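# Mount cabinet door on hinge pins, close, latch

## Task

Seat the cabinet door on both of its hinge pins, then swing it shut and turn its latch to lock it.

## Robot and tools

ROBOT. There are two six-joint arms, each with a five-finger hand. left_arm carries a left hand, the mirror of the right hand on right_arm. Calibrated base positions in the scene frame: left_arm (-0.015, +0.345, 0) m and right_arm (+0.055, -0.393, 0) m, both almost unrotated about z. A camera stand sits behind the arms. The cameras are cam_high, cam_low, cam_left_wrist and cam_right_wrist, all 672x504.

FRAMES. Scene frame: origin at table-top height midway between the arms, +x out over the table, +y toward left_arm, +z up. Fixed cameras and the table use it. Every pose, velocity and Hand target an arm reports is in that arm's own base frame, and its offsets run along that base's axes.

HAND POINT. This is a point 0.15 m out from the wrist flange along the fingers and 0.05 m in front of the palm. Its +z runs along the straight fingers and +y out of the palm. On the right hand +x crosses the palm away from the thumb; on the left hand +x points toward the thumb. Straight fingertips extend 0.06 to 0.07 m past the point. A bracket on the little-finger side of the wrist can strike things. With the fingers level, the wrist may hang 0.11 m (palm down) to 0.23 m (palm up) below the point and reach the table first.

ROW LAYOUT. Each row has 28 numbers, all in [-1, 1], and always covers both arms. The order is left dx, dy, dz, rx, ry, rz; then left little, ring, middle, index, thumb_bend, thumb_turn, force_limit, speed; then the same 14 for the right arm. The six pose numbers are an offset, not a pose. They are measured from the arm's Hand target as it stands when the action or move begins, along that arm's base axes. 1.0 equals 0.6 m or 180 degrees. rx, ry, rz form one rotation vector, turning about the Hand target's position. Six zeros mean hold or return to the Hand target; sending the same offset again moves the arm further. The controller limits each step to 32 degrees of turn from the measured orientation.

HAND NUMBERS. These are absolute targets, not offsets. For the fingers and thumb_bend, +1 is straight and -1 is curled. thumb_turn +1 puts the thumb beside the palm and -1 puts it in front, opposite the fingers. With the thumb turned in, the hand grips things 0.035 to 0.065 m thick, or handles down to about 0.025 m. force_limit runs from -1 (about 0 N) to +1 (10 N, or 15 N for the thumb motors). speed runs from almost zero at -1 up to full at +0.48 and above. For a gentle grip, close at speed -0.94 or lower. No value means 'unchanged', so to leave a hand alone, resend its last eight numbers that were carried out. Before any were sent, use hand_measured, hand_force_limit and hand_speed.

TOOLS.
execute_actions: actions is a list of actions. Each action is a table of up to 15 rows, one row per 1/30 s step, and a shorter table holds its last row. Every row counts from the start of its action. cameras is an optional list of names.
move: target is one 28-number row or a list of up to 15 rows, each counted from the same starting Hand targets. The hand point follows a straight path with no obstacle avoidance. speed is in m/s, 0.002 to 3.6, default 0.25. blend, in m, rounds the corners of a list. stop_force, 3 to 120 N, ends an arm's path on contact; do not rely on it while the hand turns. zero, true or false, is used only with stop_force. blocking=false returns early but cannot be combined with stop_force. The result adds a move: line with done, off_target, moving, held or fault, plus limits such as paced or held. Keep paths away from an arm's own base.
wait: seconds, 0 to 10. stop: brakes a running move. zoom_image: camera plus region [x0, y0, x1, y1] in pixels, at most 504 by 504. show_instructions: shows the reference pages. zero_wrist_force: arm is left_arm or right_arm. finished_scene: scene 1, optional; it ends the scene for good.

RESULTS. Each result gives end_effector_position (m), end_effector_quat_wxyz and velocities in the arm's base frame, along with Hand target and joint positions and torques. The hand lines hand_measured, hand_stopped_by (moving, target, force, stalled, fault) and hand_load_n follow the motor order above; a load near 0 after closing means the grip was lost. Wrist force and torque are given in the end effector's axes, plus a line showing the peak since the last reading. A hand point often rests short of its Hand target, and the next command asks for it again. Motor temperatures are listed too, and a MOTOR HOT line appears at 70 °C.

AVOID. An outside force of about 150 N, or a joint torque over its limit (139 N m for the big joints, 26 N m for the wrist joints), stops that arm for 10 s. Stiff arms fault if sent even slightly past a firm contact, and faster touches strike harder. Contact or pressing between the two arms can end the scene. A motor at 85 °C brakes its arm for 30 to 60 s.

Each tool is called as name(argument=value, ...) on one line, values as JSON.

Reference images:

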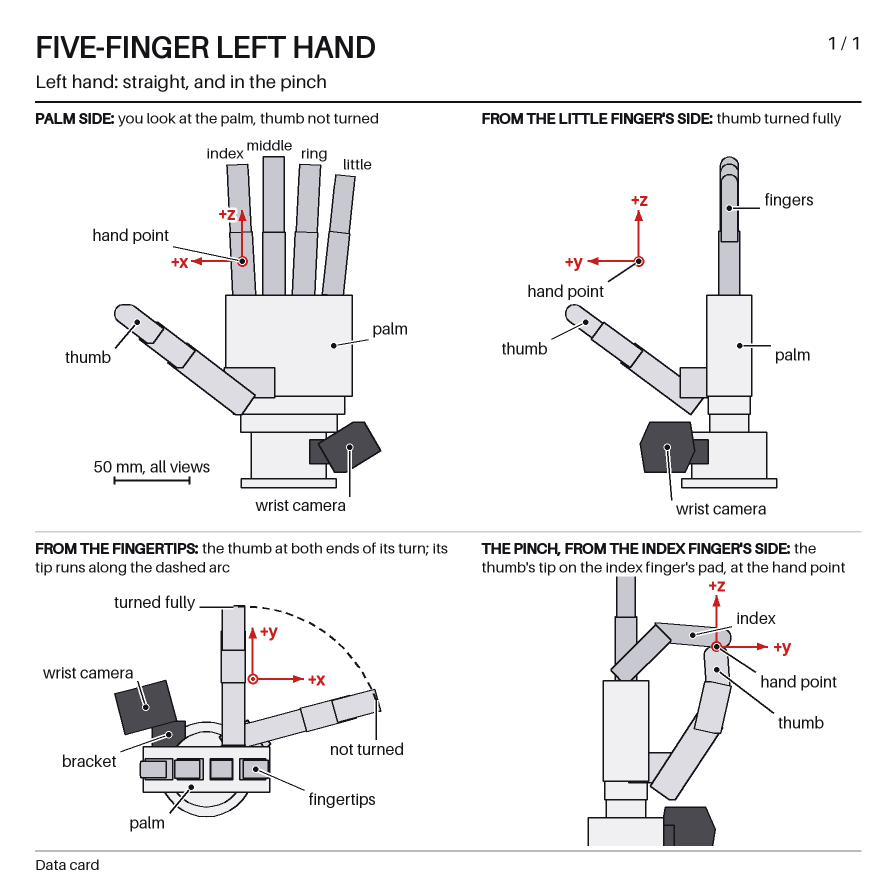

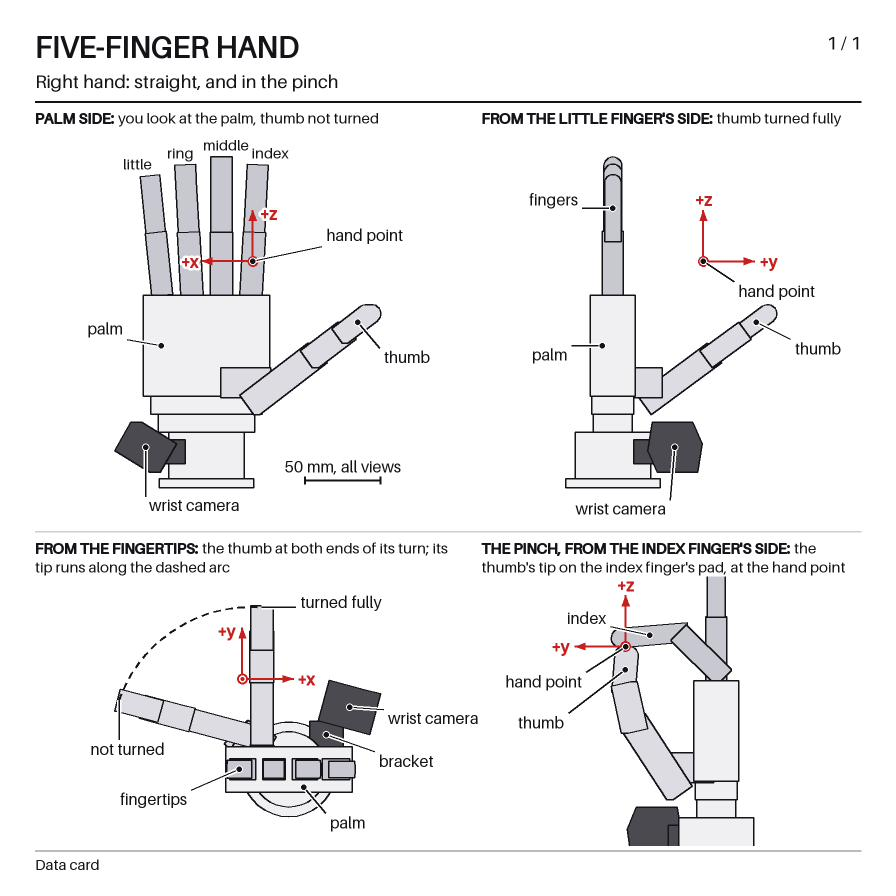

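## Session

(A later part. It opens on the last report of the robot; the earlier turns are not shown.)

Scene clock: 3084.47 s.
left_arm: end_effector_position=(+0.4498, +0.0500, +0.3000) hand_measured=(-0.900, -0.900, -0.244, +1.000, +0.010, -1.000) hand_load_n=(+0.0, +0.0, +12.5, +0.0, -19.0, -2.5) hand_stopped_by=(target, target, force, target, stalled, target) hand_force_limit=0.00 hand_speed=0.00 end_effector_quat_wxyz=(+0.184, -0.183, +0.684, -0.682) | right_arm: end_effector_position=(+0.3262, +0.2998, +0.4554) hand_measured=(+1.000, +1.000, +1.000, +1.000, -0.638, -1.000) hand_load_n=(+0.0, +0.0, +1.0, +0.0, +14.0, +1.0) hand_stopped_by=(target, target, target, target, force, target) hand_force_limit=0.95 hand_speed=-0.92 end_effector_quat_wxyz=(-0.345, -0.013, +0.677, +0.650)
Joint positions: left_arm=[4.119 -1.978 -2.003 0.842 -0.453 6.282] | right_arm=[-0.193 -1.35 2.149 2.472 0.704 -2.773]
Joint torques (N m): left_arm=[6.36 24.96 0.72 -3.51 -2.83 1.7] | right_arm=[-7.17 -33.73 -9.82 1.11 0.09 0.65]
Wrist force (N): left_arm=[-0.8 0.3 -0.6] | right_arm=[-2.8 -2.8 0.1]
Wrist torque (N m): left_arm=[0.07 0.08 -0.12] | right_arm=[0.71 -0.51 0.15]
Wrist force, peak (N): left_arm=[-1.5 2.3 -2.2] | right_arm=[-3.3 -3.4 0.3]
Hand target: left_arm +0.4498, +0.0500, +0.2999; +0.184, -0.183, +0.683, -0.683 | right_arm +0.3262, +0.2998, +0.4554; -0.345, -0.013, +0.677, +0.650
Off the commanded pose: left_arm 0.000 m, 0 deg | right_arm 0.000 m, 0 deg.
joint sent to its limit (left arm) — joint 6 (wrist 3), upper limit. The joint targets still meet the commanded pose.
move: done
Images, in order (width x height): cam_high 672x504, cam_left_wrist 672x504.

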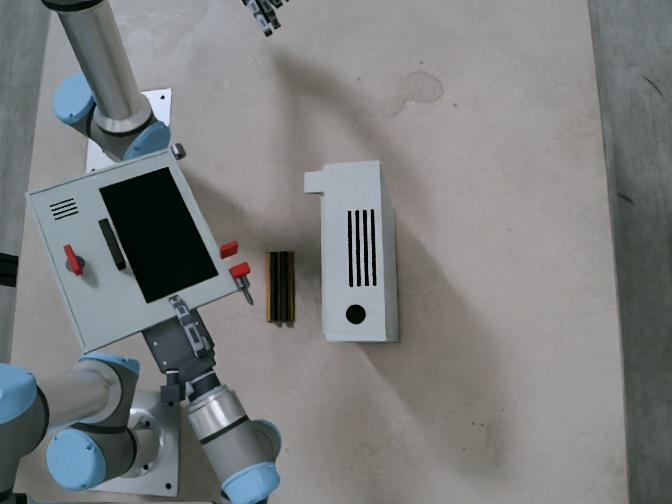

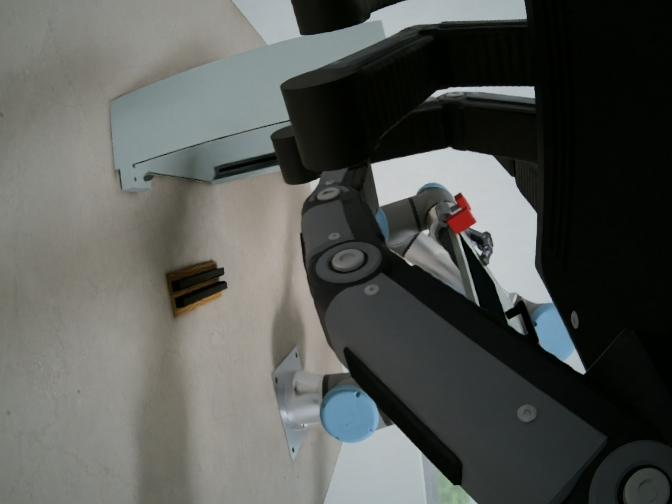

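move(target=[0,0,0,-0.472,0.818,0,1,1,1,1,0.3,-1,0,0,0,0,0,0,0,0,1,1,1,1,-1,-1,0.95,-0.92], speed=0.5, cameras=[])

move(target=[0,0,0,-0.472,0.818,0,1,1,1,1,0.3,-1,0,0,0,0,0,0,0,0,1,1,1,1,-1,-1,0.95,-0.92], speed=0.5, cameras=[])

move(target=[0,0,0,-0.0556,0.0962,0,1,1,1,1,0.3,-1,0,0,0,0,0,0,0,0,1,1,1,1,-1,-1,0.95,-0.92], speed=0.3, cameras=["cam_left_wrist", "cam_low"])

Scene clock: 3114.07 s.
left_arm: end_effector_position=(+0.4498, +0.0500, +0.2999) hand_measured=(+1.000, +1.000, +1.000, +1.000, +0.300, -1.000) hand_load_n=(+0.0, +0.0, +0.0, +0.0, +0.0, +0.0) hand_stopped_by=(target, target, target, target, target, target) hand_force_limit=0.00 hand_speed=0.00 end_effector_quat_wxyz=(+0.665, +0.696, +0.121, +0.242) | right_arm: end_effector_position=(+0.3262, +0.2998, +0.4554) hand_measured=(+1.000, +1.000, +1.000, +1.000, -0.638, -1.000) hand_load_n=(+0.5, +0.0, +1.0, +0.0, +14.0, +1.5) hand_stopped_by=(target, target, target, target, force, target) hand_force_limit=0.95 hand_speed=-0.92 end_effector_quat_wxyz=(-0.345, -0.013, +0.677, +0.650)
Joint positions: left_arm=[4.176 -2.2 -2.18 1.237 -0.512 3.319] | right_arm=[-0.193 -1.35 2.149 2.472 0.704 -2.773]
Joint torques (N m): left_arm=[6.8 40.3 19.82 1.56 -2.87 -1.52] | right_arm=[-7.25 -34.24 -9.95 1.14 0 0.88]
Wrist force (N): left_arm=[-1.2 4.6 -0.4] | right_arm=[-2.8 -3.1 0.3]
Wrist torque (N m): left_arm=[0.60 0.10 0.33] | right_arm=[0.63 -0.52 0.15]
Wrist force, peak (N): left_arm=[-1.5 4.8 -0.4] | right_arm=[-3.0 -3.6 0.5]
Hand target: left_arm +0.4498, +0.0500, +0.2999; +0.664, +0.696, +0.122, +0.242 | right_arm +0.3262, +0.2998, +0.4554; -0.345, -0.013, +0.677, +0.650
Off the commanded pose: left_arm 0.000 m, 0 deg | right_arm 0.000 m, 0 deg.
move: done
No camera images: "cameras" was empty.

Scene clock: 3118.03 s.
left_arm: end_effector_position=(+0.4498, +0.0500, +0.2999) hand_measured=(+1.000, +1.000, +1.000, +1.000, +0.300, -1.000) hand_load_n=(+0.0, +0.0, +0.0, -0.5, +0.0, +0.0) hand_stopped_by=(target, target, target, target, target, target) hand_force_limit=0.00 hand_speed=0.00 end_effector_quat_wxyz=(+0.300, -0.061, +0.704, -0.640) | right_arm: end_effector_position=(+0.3262, +0.2998, +0.4554) hand_measured=(+1.000, +1.000, +1.000, +1.000, -0.638, -1.000) hand_load_n=(+0.0, +0.0, +1.5, +0.0, +14.0, +1.0) hand_stopped_by=(target, target, target, target, force, target) hand_force_limit=0.95 hand_speed=-0.92 end_effector_quat_wxyz=(-0.345, -0.013, +0.677, +0.650)
Joint positions: left_arm=[4.143 -1.924 -2.064 0.847 -0.477 0.351] | right_arm=[-0.193 -1.35 2.149 2.472 0.704 -2.773]
Joint torques (N m): left_arm=[-5.78 22.65 26.51 1.76 2.55 -1.24] | right_arm=[-7.64 -34.36 -10.49 1.12 0.05 0.99]
Wrist force (N): left_arm=[-1.4 0.7 -0.4] | right_arm=[-2.7 -3.3 0.6]
Wrist torque (N m): left_arm=[0.13 0.14 0.08] | right_arm=[0.59 -0.54 0.16]
Wrist force, peak (N): left_arm=[-2.2 4.7 -0.2] | right_arm=[-3.2 -3.4 0.5]
Hand target: left_arm +0.4498, +0.0500, +0.2999; +0.300, -0.061, +0.705, -0.640 | right_arm +0.3262, +0.2998, +0.4554; -0.345, -0.013, +0.677, +0.650
Off the commanded pose: left_arm 0.000 m, 0 deg | right_arm 0.000 m, 0 deg.
move: done
No camera images: "cameras" was empty.

Scene clock: 3119.43 s.
left_arm: end_effector_position=(+0.4498, +0.0500, +0.2999) hand_measured=(+1.000, +1.000, +1.000, +1.000, +0.300, -1.000) hand_load_n=(+0.0, +0.0, +0.0, +0.0, +0.0, +0.0) hand_stopped_by=(target, target, target, target, target, target) hand_force_limit=0.00 hand_speed=0.00 end_effector_quat_wxyz=(+0.184, -0.182, +0.683, -0.683) | right_arm: end_effector_position=(+0.3262, +0.2998, +0.4554) hand_measured=(+1.000, +1.000, +1.000, +1.000, -0.638, -1.000) hand_load_n=(+0.0, +0.0, +1.0, +0.0, +14.0, +1.0) hand_stopped_by=(target, target, target, target, force, target) hand_force_limit=0.95 hand_speed=-0.92 end_effector_quat_wxyz=(-0.345, -0.013, +0.677, +0.650)
Joint positions: left_arm=[4.119 -1.978 -2.004 0.841 -0.453 0.002] | right_arm=[-0.193 -1.35 2.149 2.472 0.704 -2.773]
Joint torques (N m): left_arm=[-6.09 24.67 26.46 1.76 2.7 -1.19] | right_arm=[-8.2 -34.02 -9.52 1 -0.11 1.1]
Wrist force (N): left_arm=[-1.1 0.5 -0.3] | right_arm=[-2.5 -3.0 0.3]
Wrist torque (N m): left_arm=[0.08 0.13 0.06] | right_arm=[0.66 -0.55 0.17]
Wrist force, peak (N): left_arm=[-1.7 0.7 -0.5] | right_arm=[-2.9 -3.7 0.5]
Hand target: left_arm +0.4498, +0.0500, +0.2999; +0.184, -0.183, +0.683, -0.683 | right_arm +0.3262, +0.2998, +0.4554; -0.345, -0.013, +0.677, +0.650
Off the commanded pose: left_arm 0.000 m, 0 deg | right_arm 0.000 m, 0 deg.
move: done
Images, in order (width x height): cam_low 672x504, cam_left_wrist 672x504.

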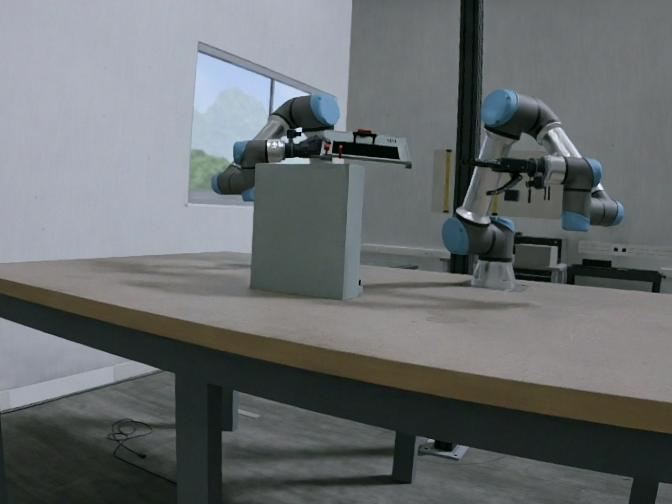

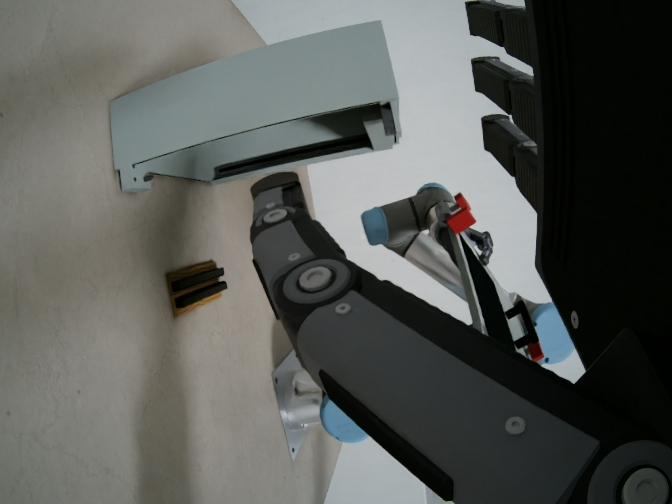

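move(target=[0,0,0,0,0,0,1,1,1,1,0.3,-1,0,0,-0.0385,0.05,-0.0,-0.2325,-0.1235,-0.005,1,1,1,1,-1,-1,0.95,-0.92], speed=0.1, cameras=["cam_left_wrist", "cam_right_wrist", "cam_high"])

Scene clock: 3144.60 s.
left_arm: end_effector_position=(+0.4498, +0.0500, +0.2999) hand_measured=(+1.000, +1.000, +1.000, +1.000, +0.300, -1.000) hand_load_n=(+0.0, +0.0, +0.0, +0.0, +0.0, +0.0) hand_stopped_by=(target, target, target, target, target, target) hand_force_limit=0.00 hand_speed=0.00 end_effector_quat_wxyz=(+0.184, -0.183, +0.683, -0.683) | right_arm: end_effector_position=(+0.3031, +0.3298, +0.4554) hand_measured=(+1.000, +1.000, +1.000, +1.000, -0.638, -1.000) hand_load_n=(+0.0, +0.0, +1.0, +0.0, +14.0, +1.0) hand_stopped_by=(target, target, target, target, force, target) hand_force_limit=0.95 hand_speed=-0.92 end_effector_quat_wxyz=(-0.188, -0.007, +0.916, +0.356)
Joint positions: left_arm=[4.119 -1.978 -2.003 0.841 -0.453 0.002] | right_arm=[-0.043 -1.463 1.559 1.983 0.886 -1.815]
Joint torques (N m): left_arm=[-5.76 25.22 26.88 1.74 2.52 -1.45] | right_arm=[6.48 -34.34 -27.88 2.77 0.16 0.97]
Wrist force (N): left_arm=[-1.4 0.8 -0.5] | right_arm=[-1.3 -2.1 3.8]
Wrist torque (N m): left_arm=[0.14 0.17 0.03] | right_arm=[0.33 -0.40 0.09]
Wrist force, peak (N): left_arm=[-1.4 1.1 -0.5] | right_arm=[-2.2 -2.4 3.8]
Hand target: left_arm +0.4498, +0.0500, +0.2999; +0.184, -0.183, +0.683, -0.683 | right_arm +0.3031, +0.3298, +0.4554; -0.188, -0.007, +0.916, +0.355
Off the commanded pose: left_arm 0.000 m, 0 deg | right_arm 0.000 m, 0 deg.
move: done
Images, in order (width x height): cam_high 672x504, cam_left_wrist 672x504, cam_right_wrist 672x504.

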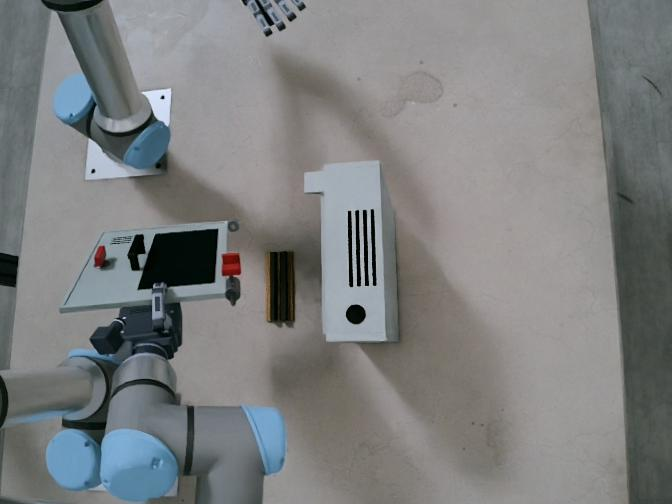

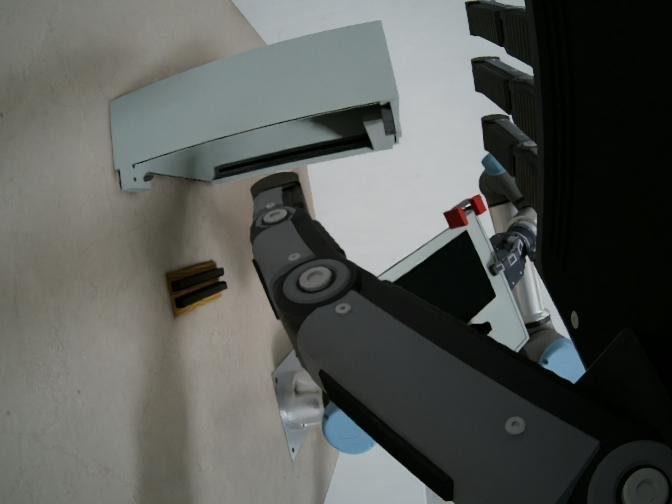

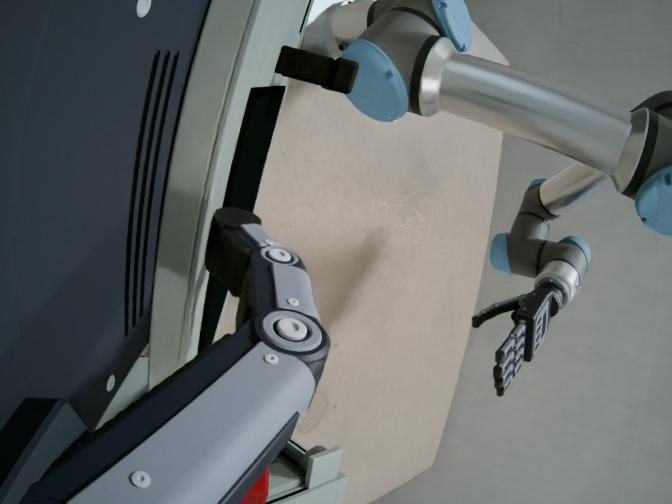

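move(target=[0,0,0,0,0,0,1,1,1,1,0.3,-1,0,0,-0.0385,0.05,-0.059,-0.2325,-0.1235,-0.005,1,1,1,1,-1,-1,0.95,-0.92], speed=0.1, cameras=["cam_left_wrist", "cam_right_wrist", "cam_high", "cam_low"])

Scene clock: 3153.70 s.
left_arm: end_effector_position=(+0.4498, +0.0500, +0.2999) hand_measured=(+1.000, +1.000, +1.000, +1.000, +0.300, -1.000) hand_load_n=(+0.0, +0.0, +0.0, +0.0, +0.0, +0.0) hand_stopped_by=(target, target, target, target, target, target) hand_force_limit=0.00 hand_speed=0.00 end_effector_quat_wxyz=(+0.184, -0.183, +0.683, -0.683) | right_arm: end_effector_position=(+0.2800, +0.3598, +0.4201) hand_measured=(+1.000, +1.000, +1.000, +1.000, -0.638, -1.000) hand_load_n=(+0.0, +0.0, +0.0, +0.0, +14.5, +1.5) hand_stopped_by=(target, target, target, target, force, target) hand_force_limit=0.95 hand_speed=-0.92 end_effector_quat_wxyz=(+0.001, +0.000, +1.000, +0.001)
Joint positions: left_arm=[4.119 -1.978 -2.003 0.841 -0.453 0.002] | right_arm=[0.527 -1.372 1.137 1.804 1.57 -1.043]
Joint torques (N m): left_arm=[-5.45 24.92 26.59 1.78 2.49 -1.35] | right_arm=[4.92 -23.87 -28.51 4.83 2.24 1.6]
Wrist force (N): left_arm=[-1.0 0.9 -0.4] | right_arm=[-0.2 0.7 5.3]
Wrist torque (N m): left_arm=[0.13 0.11 0.04] | right_arm=[-0.15 -0.10 -0.11]
Wrist force, peak (N): left_arm=[-1.5 1.0 -0.5] | right_arm=[-0.6 0.7 5.7]
Hand target: left_arm +0.4498, +0.0500, +0.2999; +0.184, -0.183, +0.683, -0.683 | right_arm +0.2800, +0.3598, +0.4200; +0.001, +0.000, +1.000, +0.001
Off the commanded pose: left_arm 0.000 m, 0 deg | right_arm 0.000 m, 0 deg.
move: done

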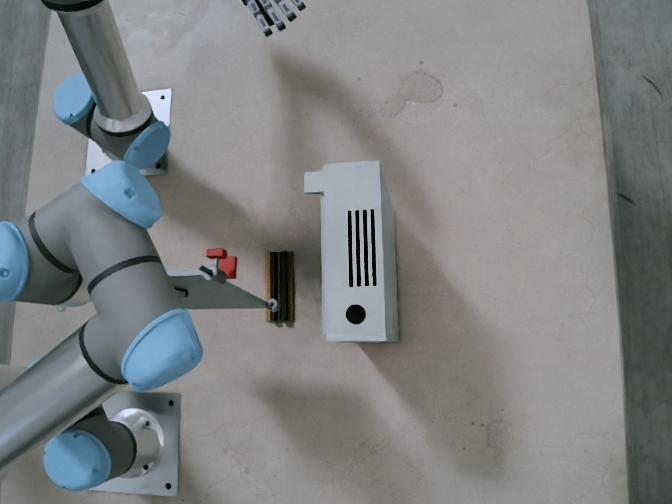

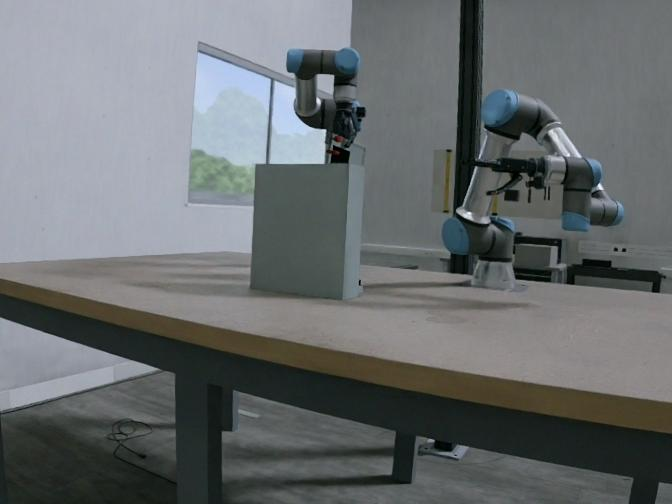

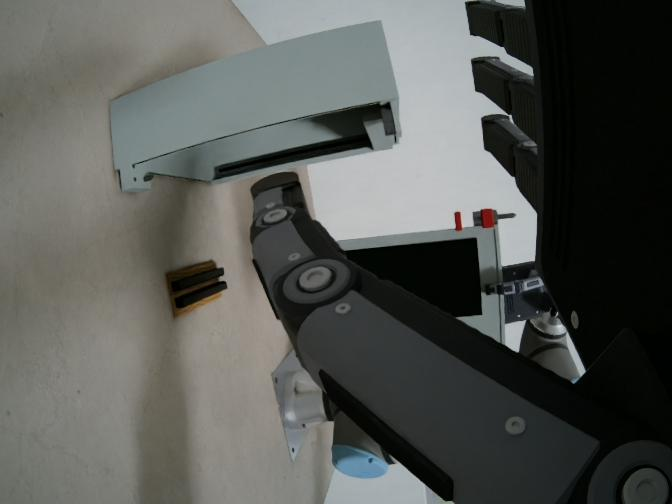

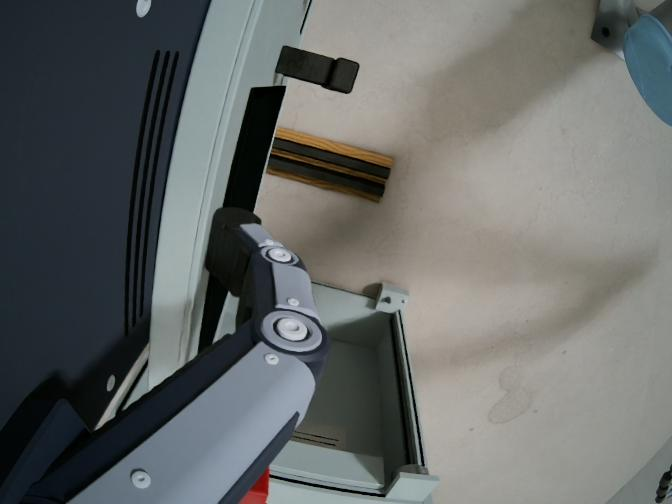

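move(target=[0.033,-0.333,0,0,0,0,1,1,1,1,0.3,-1,0,0,0,0,0,0,0,0,1,1,1,1,-1,-1,0.95,-0.92], speed=0.15, cameras=["cam_left_wrist"])

Scene clock: 3165.63 s.
left_arm: end_effector_position=(+0.4696, -0.1497, +0.2999) hand_measured=(+1.000, +1.000, +1.000, +1.000, +0.300, -1.000) hand_load_n=(+0.0, +0.0, +0.0, +0.0, +0.0, +0.0) hand_stopped_by=(target, target, target, target, target, target) hand_force_limit=0.00 hand_speed=0.00 end_effector_quat_wxyz=(+0.184, -0.183, +0.683, -0.683) | right_arm: end_effector_position=(+0.2800, +0.3598, +0.4200) hand_measured=(+1.000, +1.000, +1.000, +1.000, -0.638, -1.000) hand_load_n=(+0.0, +0.0, +0.5, +0.0, +14.5, +1.5) hand_stopped_by=(target, target, target, target, force, target) hand_force_limit=0.95 hand_speed=-0.92 end_effector_quat_wxyz=(+0.001, +0.000, +1.000, +0.001)
Joint positions: left_arm=[3.718 -1.849 -2.207 0.919 -0.052 -0.003] | right_arm=[0.528 -1.372 1.137 1.804 1.57 -1.043]
Joint torques (N m): left_arm=[-5.02 18.3 25.18 2.67 2.78 -1.52] | right_arm=[5.61 -24.46 -27.9 5.05 1.92 1.36]
Wrist force (N): left_arm=[-0.9 0.2 -0.2] | right_arm=[0.0 0.8 5.1]
Wrist torque (N m): left_arm=[0.05 0.07 0.11] | right_arm=[-0.13 -0.13 -0.08]
Wrist force, peak (N): left_arm=[-1.6 0.5 -1.3] | right_arm=[-0.3 0.7 5.6]
Hand target: left_arm +0.4696, -0.1498, +0.2999; +0.184, -0.183, +0.683, -0.683 | right_arm +0.2800, +0.3598, +0.4200; +0.001, +0.000, +1.000, +0.001
Off the commanded pose: left_arm 0.000 m, 0 deg | right_arm 0.000 m, 0 deg.
move: done
Images, in order (width x height): cam_left_wrist 672x504.

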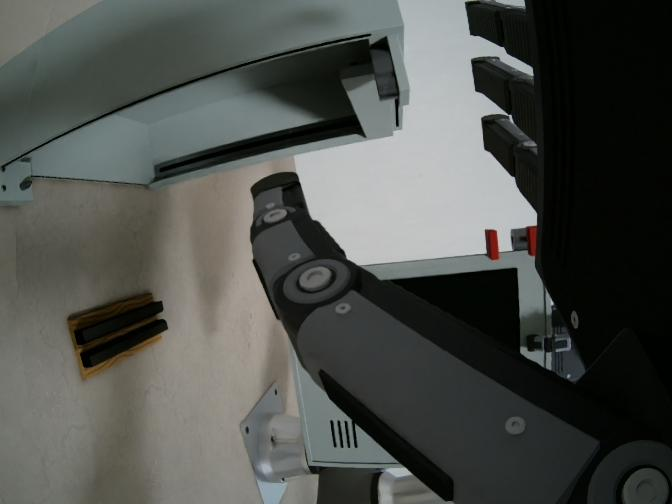

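move(target=[0,0,0.1,0,0,0,1,1,1,1,1,1,0,0,0,0,0,0,0,0,1,1,1,1,-1,-1,0.95,-0.92], speed=0.15, cameras=["cam_left_wrist"])

Scene clock: 3171.73 s.
left_arm: end_effector_position=(+0.4696, -0.1498, +0.3599) hand_measured=(+1.000, +1.000, +1.000, +1.000, +1.000, +1.000) hand_load_n=(+0.0, +0.0, +0.0, +0.0, +0.0, -0.5) hand_stopped_by=(target, target, target, target, target, target) hand_force_limit=0.00 hand_speed=0.00 end_effector_quat_wxyz=(+0.184, -0.183, +0.684, -0.682) | right_arm: end_effector_position=(+0.2800, +0.3598, +0.4200) hand_measured=(+1.000, +1.000, +1.000, +1.000, -0.638, -1.000) hand_load_n=(+0.0, +0.0, +0.0, +0.0, +14.0, +1.0) hand_stopped_by=(target, target, target, target, force, target) hand_force_limit=0.95 hand_speed=-0.92 end_effector_quat_wxyz=(+0.001, +0.000, +1.000, +0.001)
Joint positions: left_arm=[3.718 -1.727 -2.144 0.757 -0.052 -0.025] | right_arm=[0.528 -1.372 1.137 1.804 1.57 -1.043]
Joint torques (N m): left_arm=[6.15 30.95 3.35 -3.01 -2.92 1.62] | right_arm=[5.45 -24.28 -28.28 4.89 1.91 1.37]
Wrist force (N): left_arm=[-1.1 0.1 0.0] | right_arm=[-0.2 0.6 5.3]
Wrist torque (N m): left_arm=[0.02 0.09 -0.09] | right_arm=[-0.17 -0.10 -0.11]
Wrist force, peak (N): left_arm=[-1.0 1.7 -0.1] | right_arm=[-0.2 0.8 5.7]
Hand target: left_arm +0.4696, -0.1498, +0.3599; +0.184, -0.183, +0.683, -0.683 | right_arm +0.2800, +0.3598, +0.4200; +0.001, +0.000, +1.000, +0.001
Off the commanded pose: left_arm 0.000 m, 0 deg | right_arm 0.000 m, 0 deg.
move: done
Images, in order (width x height): cam_left_wrist 672x504.

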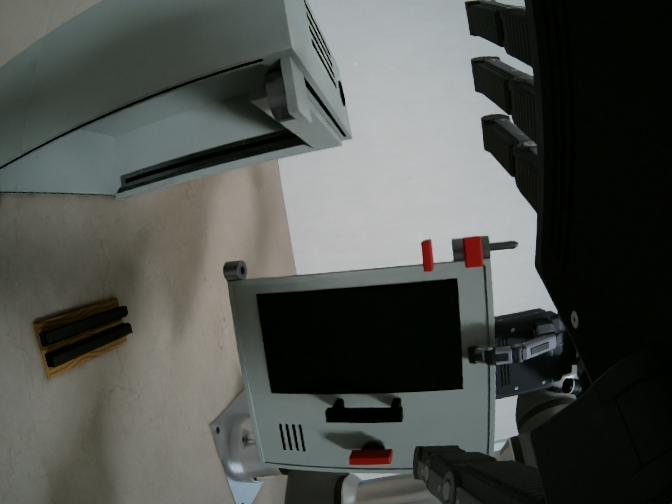

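zoom_image(camera="cam_left_wrist", region=[380, 200, 560, 340])

zoom_image(camera="cam_left_wrist", region=[200, 220, 520, 480])

Scaled by 2.800 from the camera's 672x504 image, which has a finer 960x720 frame.

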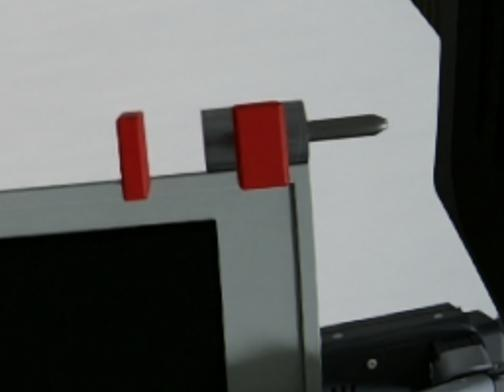

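Scaled by 1.575 from the camera's 672x504 image, which has a finer 960x720 frame.

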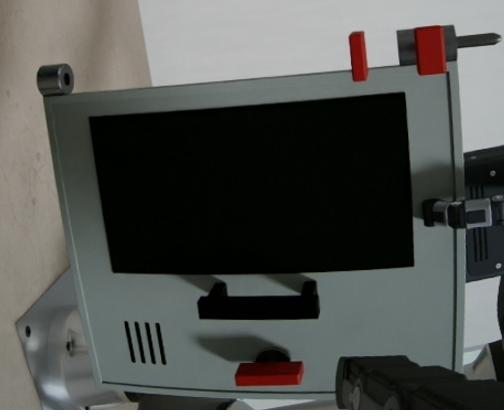

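move(target=[0.12,0.1,-0.3,0,0,0,1,1,1,1,1,1,0,0,0,0,0,0,0,0,1,1,1,1,-1,-1,0.95,-0.92], speed=0.15, cameras=[])

move(target=[0,0,0,0,0,0,1,1,1,1,1,1,0,0,0.075,0.2333,-0.1333,0,-0.0222,0,1,1,1,1,-1,-1,0.95,-0.92], speed=0.08, cameras=["cam_left_wrist", "cam_high", "cam_right_wrist"])

Scene clock: 3248.63 s.
left_arm: end_effector_position=(+0.5416, -0.0898, +0.1799) hand_measured=(+1.000, +1.000, +1.000, +1.000, +1.000, +1.000) hand_load_n=(+0.0, +0.0, +0.0, +0.0, +0.0, -0.5) hand_stopped_by=(target, target, target, target, target, target) hand_force_limit=0.00 hand_speed=0.00 end_effector_quat_wxyz=(+0.184, -0.182, +0.682, -0.684) | right_arm: end_effector_position=(+0.2800, +0.3598, +0.4200) hand_measured=(+1.000, +1.000, +1.000, +1.000, -0.638, -1.000) hand_load_n=(-0.5, +0.0, +0.5, +0.0, +14.5, +1.0) hand_stopped_by=(target, target, target, target, force, target) hand_force_limit=0.95 hand_speed=-0.92 end_effector_quat_wxyz=(+0.001, +0.000, +1.000, +0.001)
Joint positions: left_arm=[3.743 -2.256 -1.999 1.079 -0.077 0.036] | right_arm=[0.528 -1.372 1.137 1.804 1.57 -1.043]
Joint torques (N m): left_arm=[-5.9 31.73 21.99 2.38 2.53 -1.68] | right_arm=[5.33 -23.91 -27.51 4.85 1.76 1.27]
Wrist force (N): left_arm=[-0.3 0.8 -0.1] | right_arm=[-0.1 0.8 5.3]
Wrist torque (N m): left_arm=[0.14 -0.01 0.09] | right_arm=[-0.14 -0.11 -0.10]
Wrist force, peak (N): left_arm=[-1.4 0.6 -0.3] | right_arm=[-0.2 0.8 5.6]
Hand target: left_arm +0.5416, -0.0898, +0.1799; +0.184, -0.183, +0.683, -0.683 | right_arm +0.2800, +0.3598, +0.4200; +0.001, +0.000, +1.000, +0.001
Off the commanded pose: left_arm 0.000 m, 0 deg | right_arm 0.000 m, 0 deg.
move: done
No camera images: "cameras" was empty.

Scene clock: 3251.30 s.
left_arm: end_effector_position=(+0.5416, -0.0898, +0.1799) hand_measured=(+1.000, +1.000, +1.000, +1.000, +1.000, +1.000) hand_load_n=(+0.0, +0.0, -0.5, +0.0, +0.0, +0.0) hand_stopped_by=(target, target, target, target, target, target) hand_force_limit=0.00 hand_speed=0.00 end_effector_quat_wxyz=(+0.184, -0.182, +0.682, -0.684) | right_arm: end_effector_position=(+0.3250, +0.4997, +0.3401) hand_measured=(+1.000, +1.000, +1.000, +1.000, -0.638, -1.000) hand_load_n=(+0.0, +0.0, +0.0, +0.0, +14.0, +1.0) hand_stopped_by=(target, target, target, target, force, target) hand_force_limit=0.95 hand_speed=-0.92 end_effector_quat_wxyz=(+0.036, +0.000, +0.999, +0.001)
Joint positions: left_arm=[3.743 -2.256 -1.999 1.079 -0.077 0.036] | right_arm=[0.749 -1.043 0.882 1.679 1.618 -0.823]
Joint torques (N m): left_arm=[-6.12 31.51 23.02 2.45 2.55 -1.42] | right_arm=[3.62 -41.82 -29.25 4.72 2.08 1.52]
Wrist force (N): left_arm=[-0.5 0.5 0.1] | right_arm=[0.1 0.7 5.3]
Wrist torque (N m): left_arm=[0.10 0.02 0.09] | right_arm=[-0.09 -0.06 -0.13]
Wrist force, peak (N): left_arm=[-1.0 0.7 -0.1] | right_arm=[0.1 1.2 5.8]
Hand target: left_arm +0.5416, -0.0898, +0.1799; +0.184, -0.182, +0.682, -0.684 | right_arm +0.3250, +0.4998, +0.3401; +0.036, +0.000, +0.999, +0.001
Off the commanded pose: left_arm 0.000 m, 0 deg | right_arm 0.000 m, 0 deg.
move: done
Images, in order (width x height): cam_high 672x504, cam_left_wrist 672x504, cam_right_wrist 672x504.

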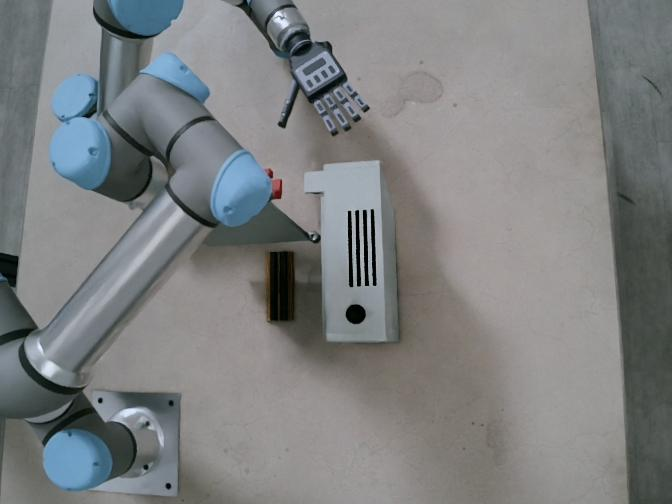

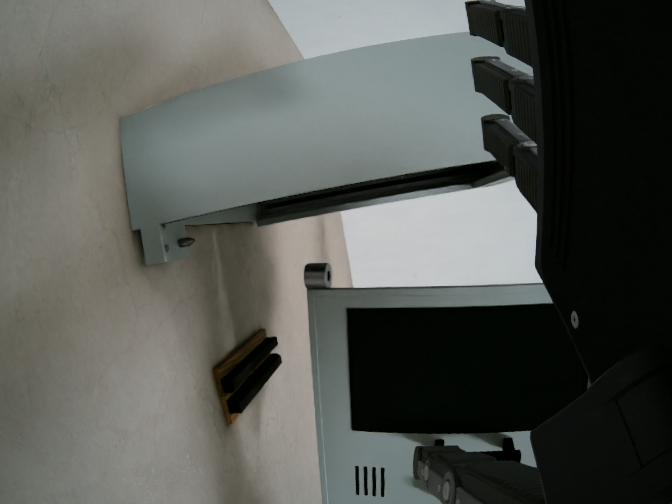

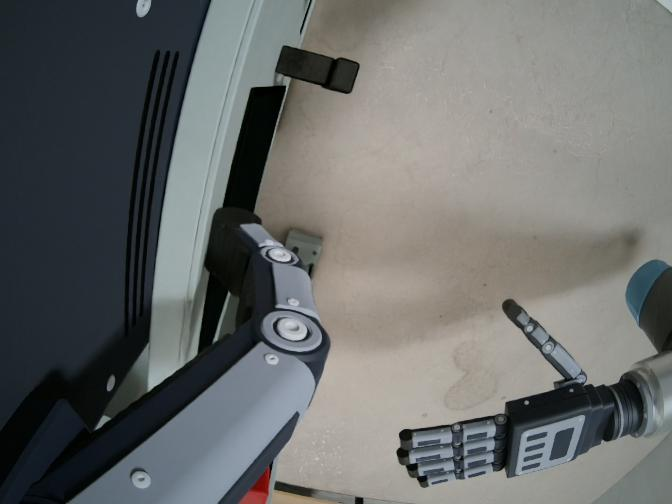

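zoom_image(camera="cam_left_wrist", region=[120, 200, 360, 340])

Scaled by 2.100 from the camera's 672x504 image, which has a finer 960x720 frame.

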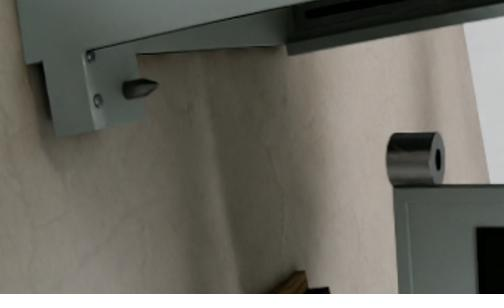

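zoom_image(camera="cam_right_wrist", region=[200, 190, 360, 310])

Scaled by 3.150 from the camera's 672x504 image, which has a finer 960x720 frame.

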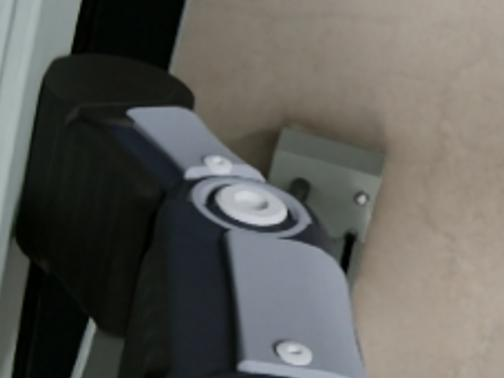

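move(target=[0,0,0,0,0,0,1,1,1,1,1,1,0,0,0.0583,0,-0.1,0,0,0,1,1,1,1,-1,-1,0.95,-0.92], speed=0.05, cameras=["cam_left_wrist"])

Scene clock: 3302.97 s.
left_arm: end_effector_position=(+0.5416, -0.0898, +0.1799) hand_measured=(+1.000, +1.000, +1.000, +1.000, +1.000, +1.000) hand_load_n=(+0.0, +0.0, +0.0, +0.0, +0.0, +0.0) hand_stopped_by=(target, target, target, target, target, target) hand_force_limit=0.00 hand_speed=0.00 end_effector_quat_wxyz=(+0.184, -0.182, +0.682, -0.684) | right_arm: end_effector_position=(+0.3599, +0.4998, +0.2802) hand_measured=(+1.000, +1.000, +1.000, +1.000, -0.638, -1.000) hand_load_n=(+0.0, +0.0, +0.5, +0.0, +14.0, +1.0) hand_stopped_by=(target, target, target, target, force, target) hand_force_limit=0.95 hand_speed=-0.92 end_effector_quat_wxyz=(+0.036, +0.000, +0.999, +0.001)
Joint positions: left_arm=[3.743 -2.256 -1.999 1.079 -0.077 0.036] | right_arm=[0.704 -1.001 0.969 1.548 1.616 -0.868]
Joint torques (N m): left_arm=[-5.43 32.32 22.46 2.43 2.42 -1.46] | right_arm=[-7.51 -41.86 -12.99 1.19 -2.38 -1.67]
Wrist force (N): left_arm=[-0.7 0.7 0.2] | right_arm=[-0.3 0.5 4.9]
Wrist torque (N m): left_arm=[0.12 0.07 0.07] | right_arm=[-0.16 -0.03 0.03]
Wrist force, peak (N): left_arm=[-0.9 0.8 0.4] | right_arm=[0.4 0.8 5.6]
Hand target: left_arm +0.5416, -0.0898, +0.1799; +0.184, -0.182, +0.682, -0.684 | right_arm +0.3600, +0.4998, +0.2801; +0.036, +0.000, +0.999, +0.001
Off the commanded pose: left_arm 0.000 m, 0 deg | right_arm 0.000 m, 0 deg.
move: done
Images, in order (width x height): cam_left_wrist 672x504.

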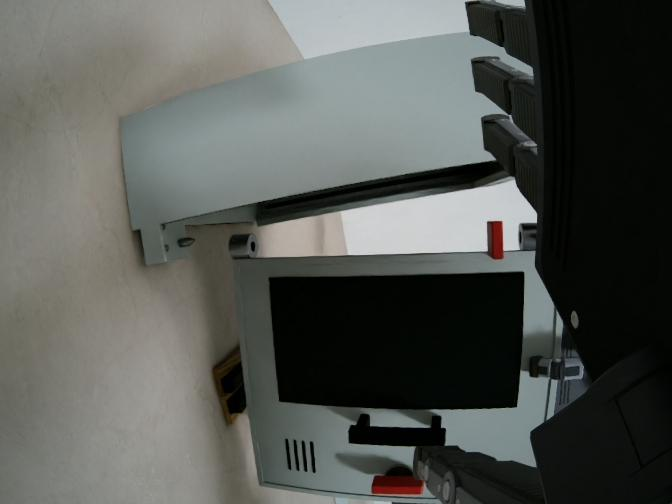

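move(target=[0.019,-0.11,-0.1167,0,0,0,1,1,1,1,1,1,0,0,0,0,0,0,0,0,1,1,1,1,-1,-1,0.95,-0.92], speed=0.08, cameras=["cam_left_wrist"])

zoom_image(camera="cam_left_wrist", region=[120, 180, 340, 330])

Scene clock: 3314.10 s.
left_arm: end_effector_position=(+0.5530, -0.1558, +0.1099) hand_measured=(+1.000, +1.000, +1.000, +1.000, +1.000, +1.000) hand_load_n=(+0.0, +0.0, +0.0, +0.0, +0.0, -0.5) hand_stopped_by=(target, target, target, target, target, target) hand_force_limit=0.00 hand_speed=0.00 end_effector_quat_wxyz=(+0.184, -0.182, +0.683, -0.683) | right_arm: end_effector_position=(+0.3600, +0.4998, +0.2801) hand_measured=(+1.000, +1.000, +1.000, +1.000, -0.638, -1.000) hand_load_n=(+0.0, +0.0, +0.5, +0.0, +14.5, +1.0) hand_stopped_by=(target, target, target, target, force, target) hand_force_limit=0.95 hand_speed=-0.92 end_effector_quat_wxyz=(+0.036, +0.000, +0.999, +0.001)
Joint positions: left_arm=[3.601 -2.419 -1.979 1.249 0.065 0.01] | right_arm=[0.704 -1.001 0.969 1.548 1.616 -0.868]
Joint torques (N m): left_arm=[-6.07 34.21 20.27 2.36 2.6 -1.32] | right_arm=[-8.55 -44.6 -13.47 1.4 -2.38 -1.58]
Wrist force (N): left_arm=[-1.1 0.3 -0.8] | right_arm=[-0.3 0.4 5.2]
Wrist torque (N m): left_arm=[0.06 0.07 0.07] | right_arm=[-0.18 -0.04 0.03]
Wrist force, peak (N): left_arm=[-1.4 0.3 -0.8] | right_arm=[-0.1 0.7 5.5]
Hand target: left_arm +0.5530, -0.1558, +0.1099; +0.184, -0.182, +0.682, -0.684 | right_arm +0.3600, +0.4998, +0.2801; +0.036, +0.000, +0.999, +0.001
Off the commanded pose: left_arm 0.000 m, 0 deg | right_arm 0.000 m, 0 deg.
move: done
Images, in order (width x height): cam_left_wrist 672x504.

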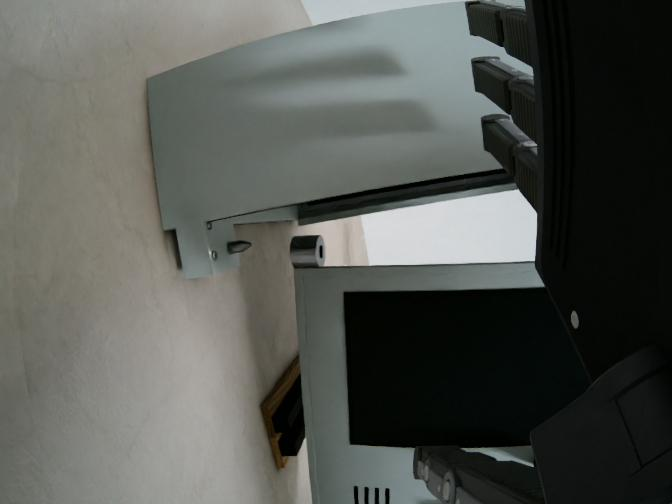

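Scaled by 2.291 from the camera's 672x504 image, which has a finer 960x720 frame.

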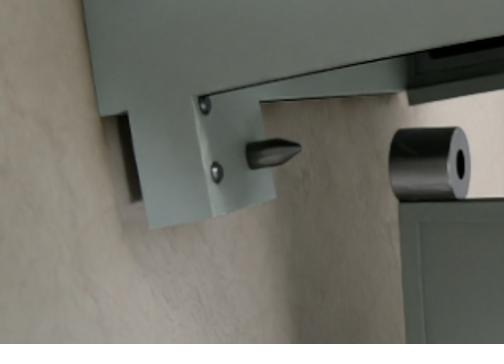

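move(target=[-0.1667,0,0,0,0,0,1,1,1,1,1,1,0,0,0,0,0,0,0,0,1,1,1,1,-1,-1,0.95,-0.92], speed=0.08, cameras=["cam_left_wrist"])

zoom_image(camera="cam_left_wrist", region=[90, 40, 330, 210])

Scene clock: 3334.43 s.
left_arm: end_effector_position=(+0.4530, -0.1558, +0.1099) hand_measured=(+1.000, +1.000, +1.000, +1.000, +1.000, +1.000) hand_load_n=(+0.0, +0.0, +0.0, -0.5, +0.0, +0.0) hand_stopped_by=(target, target, target, target, target, target) hand_force_limit=0.00 hand_speed=0.00 end_effector_quat_wxyz=(+0.184, -0.182, +0.682, -0.684) | right_arm: end_effector_position=(+0.3600, +0.4998, +0.2801) hand_measured=(+1.000, +1.000, +1.000, +1.000, -0.638, -1.000) hand_load_n=(+0.0, +0.0, +0.0, +0.0, +14.5, +1.0) hand_stopped_by=(target, target, target, target, force, target) hand_force_limit=0.95 hand_speed=-0.92 end_effector_quat_wxyz=(+0.036, +0.000, +0.999, +0.001)
Joint positions: left_arm=[3.73 -2.363 -2.273 1.45 -0.064 0.047] | right_arm=[0.704 -1.001 0.969 1.548 1.616 -0.868]
Joint torques (N m): left_arm=[6.5 41.31 -4.15 2.52 -2.94 -1.42] | right_arm=[-8.33 -47.98 -14.15 1.5 -2.45 -1.47]
Wrist force (N): left_arm=[0.0 0.1 0.1] | right_arm=[-0.1 0.5 5.1]
Wrist torque (N m): left_arm=[0.05 -0.06 0.15] | right_arm=[-0.15 -0.07 0.06]
Wrist force, peak (N): left_arm=[-1.4 0.3 -0.9] | right_arm=[-0.1 0.5 5.6]
Hand target: left_arm +0.4530, -0.1558, +0.1099; +0.184, -0.182, +0.682, -0.684 | right_arm +0.3600, +0.4998, +0.2801; +0.036, +0.000, +0.999, +0.001
Off the commanded pose: left_arm 0.000 m, 0 deg | right_arm 0.000 m, 0 deg.
move: done
Images, in order (width x height): cam_left_wrist 672x504.

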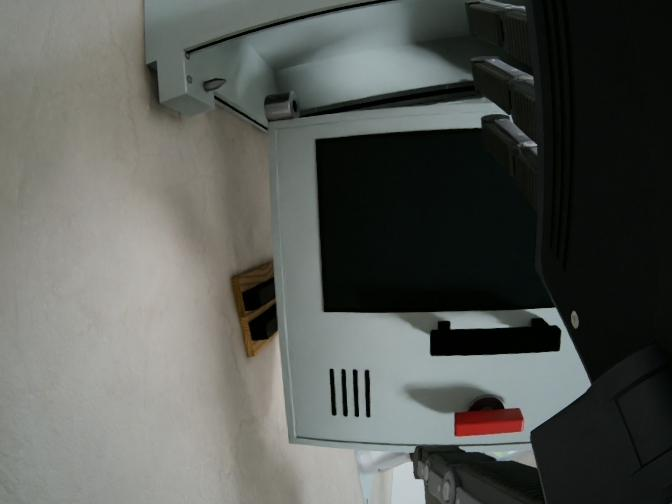

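Scaled by 2.100 from the camera's 672x504 image, which has a finer 960x720 frame.

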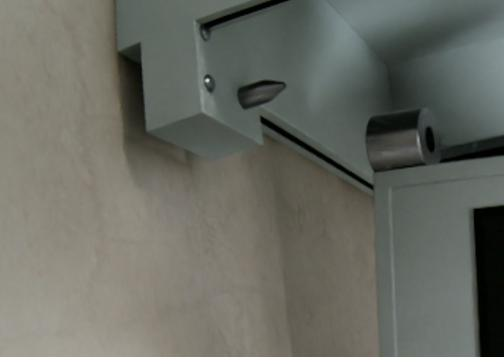

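move(target=[0.1667,0.05,0,0,0,0,1,1,1,1,1,1,0,0,0,0,0,0,0,0,1,1,1,1,-1,-1,0.95,-0.92], speed=0.1, cameras=[])

move(target=[0,0,0,0,0,0,1,1,1,1,1,1,0,0,0,0.05,0.01,0,0,0,1,1,1,1,-1,-1,0.95,-0.92], speed=0.05, cameras=["cam_left_wrist", "cam_high", "cam_right_wrist"])

zoom_image(camera="cam_left_wrist", region=[120, 180, 340, 330])

Scene clock: 3374.20 s.
left_arm: end_effector_position=(+0.5530, -0.1258, +0.1099) hand_measured=(+1.000, +1.000, +1.000, +1.000, +1.000, +1.000) hand_load_n=(+0.0, +0.0, -0.5, -0.5, +0.0, +0.0) hand_stopped_by=(target, target, target, target, target, target) hand_force_limit=0.00 hand_speed=0.00 end_effector_quat_wxyz=(+0.184, -0.183, +0.683, -0.683) | right_arm: end_effector_position=(+0.3600, +0.4998, +0.2801) hand_measured=(+1.000, +1.000, +1.000, +1.000, -0.638, -1.000) hand_load_n=(+0.0, -0.5, +0.5, +0.0, +14.5, +1.0) hand_stopped_by=(target, target, target, target, force, target) hand_force_limit=0.95 hand_speed=-0.92 end_effector_quat_wxyz=(+0.036, +0.000, +0.999, +0.001)
Joint positions: left_arm=[3.661 -2.425 -1.958 1.246 0.005 -0.002] | right_arm=[0.704 -1.001 0.969 1.548 1.616 -0.868]
Joint torques (N m): left_arm=[-5.89 34.89 21.58 2.69 2.5 -1.7] | right_arm=[-8.65 -52.79 -14.19 1.42 -2.42 -1.45]
Wrist force (N): left_arm=[-1.1 0.2 -0.6] | right_arm=[0.0 0.6 5.4]
Wrist torque (N m): left_arm=[0.05 0.08 0.11] | right_arm=[-0.17 -0.08 0.06]
Wrist force, peak (N): left_arm=[-1.5 0.7 -0.6] | right_arm=[-0.2 0.5 5.5]
Hand target: left_arm +0.5530, -0.1258, +0.1099; +0.184, -0.182, +0.682, -0.684 | right_arm +0.3600, +0.4998, +0.2801; +0.036, +0.000, +0.999, +0.001
Off the commanded pose: left_arm 0.000 m, 0 deg | right_arm 0.000 m, 0 deg.
move: done
No camera images: "cameras" was empty.

Scene clock: 3375.40 s.
left_arm: end_effector_position=(+0.5530, -0.1258, +0.1099) hand_measured=(+1.000, +1.000, +1.000, +1.000, +1.000, +1.000) hand_load_n=(+0.0, +0.0, +0.0, +0.0, +0.0, +0.0) hand_stopped_by=(target, target, target, target, target, target) hand_force_limit=0.00 hand_speed=0.00 end_effector_quat_wxyz=(+0.184, -0.183, +0.683, -0.683) | right_arm: end_effector_position=(+0.3600, +0.5297, +0.2860) hand_measured=(+1.000, +1.000, +1.000, +1.000, -0.638, -1.000) hand_load_n=(+0.0, +0.0, +0.0, +0.0, +14.5, +1.5) hand_stopped_by=(target, target, target, target, force, target) hand_force_limit=0.95 hand_speed=-0.92 end_effector_quat_wxyz=(+0.036, +0.000, +0.999, +0.001)
Joint positions: left_arm=[3.661 -2.425 -1.957 1.246 0.005 -0.002] | right_arm=[0.746 -0.924 0.829 1.612 1.618 -0.826]
Joint torques (N m): left_arm=[-5.76 34.59 20.44 1.49 2.6 -1.38] | right_arm=[5.14 -45.73 -31.35 4.9 2.05 1.42]
Wrist force (N): left_arm=[-1.2 0.2 -0.5] | right_arm=[0.0 0.9 4.9]
Wrist torque (N m): left_arm=[0.06 0.09 0.10] | right_arm=[-0.07 -0.02 -0.10]
Wrist force, peak (N): left_arm=[-1.4 0.8 -0.5] | right_arm=[0.3 0.8 5.6]
Hand target: left_arm +0.5530, -0.1258, +0.1099; +0.184, -0.183, +0.683, -0.683 | right_arm +0.3600, +0.5298, +0.2861; +0.036, +0.000, +0.999, +0.001
Off the commanded pose: left_arm 0.000 m, 0 deg | right_arm 0.000 m, 0 deg.
move: done
Images, in order (width x height): cam_high 672x504, cam_left_wrist 672x504, cam_right_wrist 672x504.

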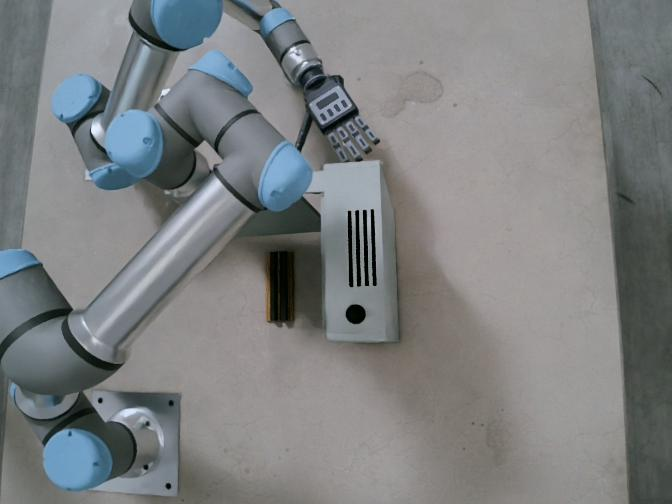

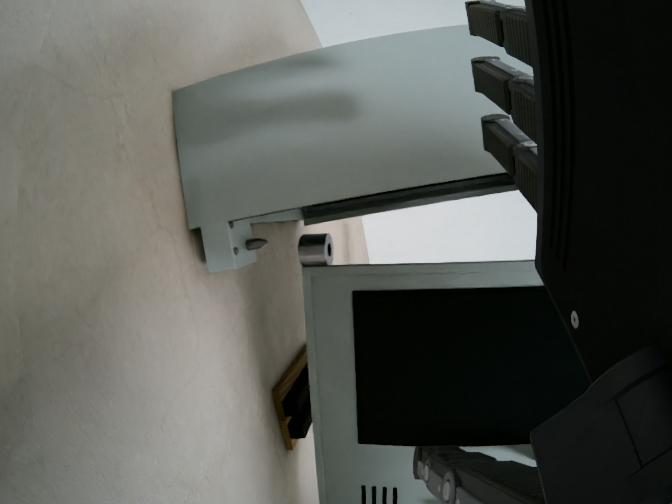

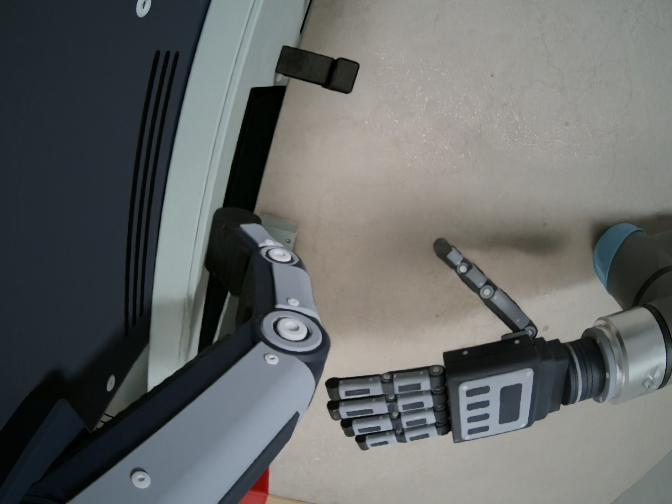

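Scaled by 2.291 from the camera's 672x504 image, which has a finer 960x720 frame.

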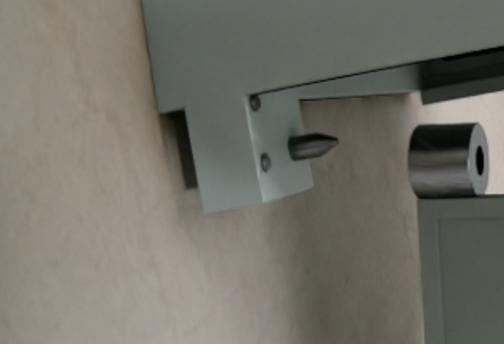

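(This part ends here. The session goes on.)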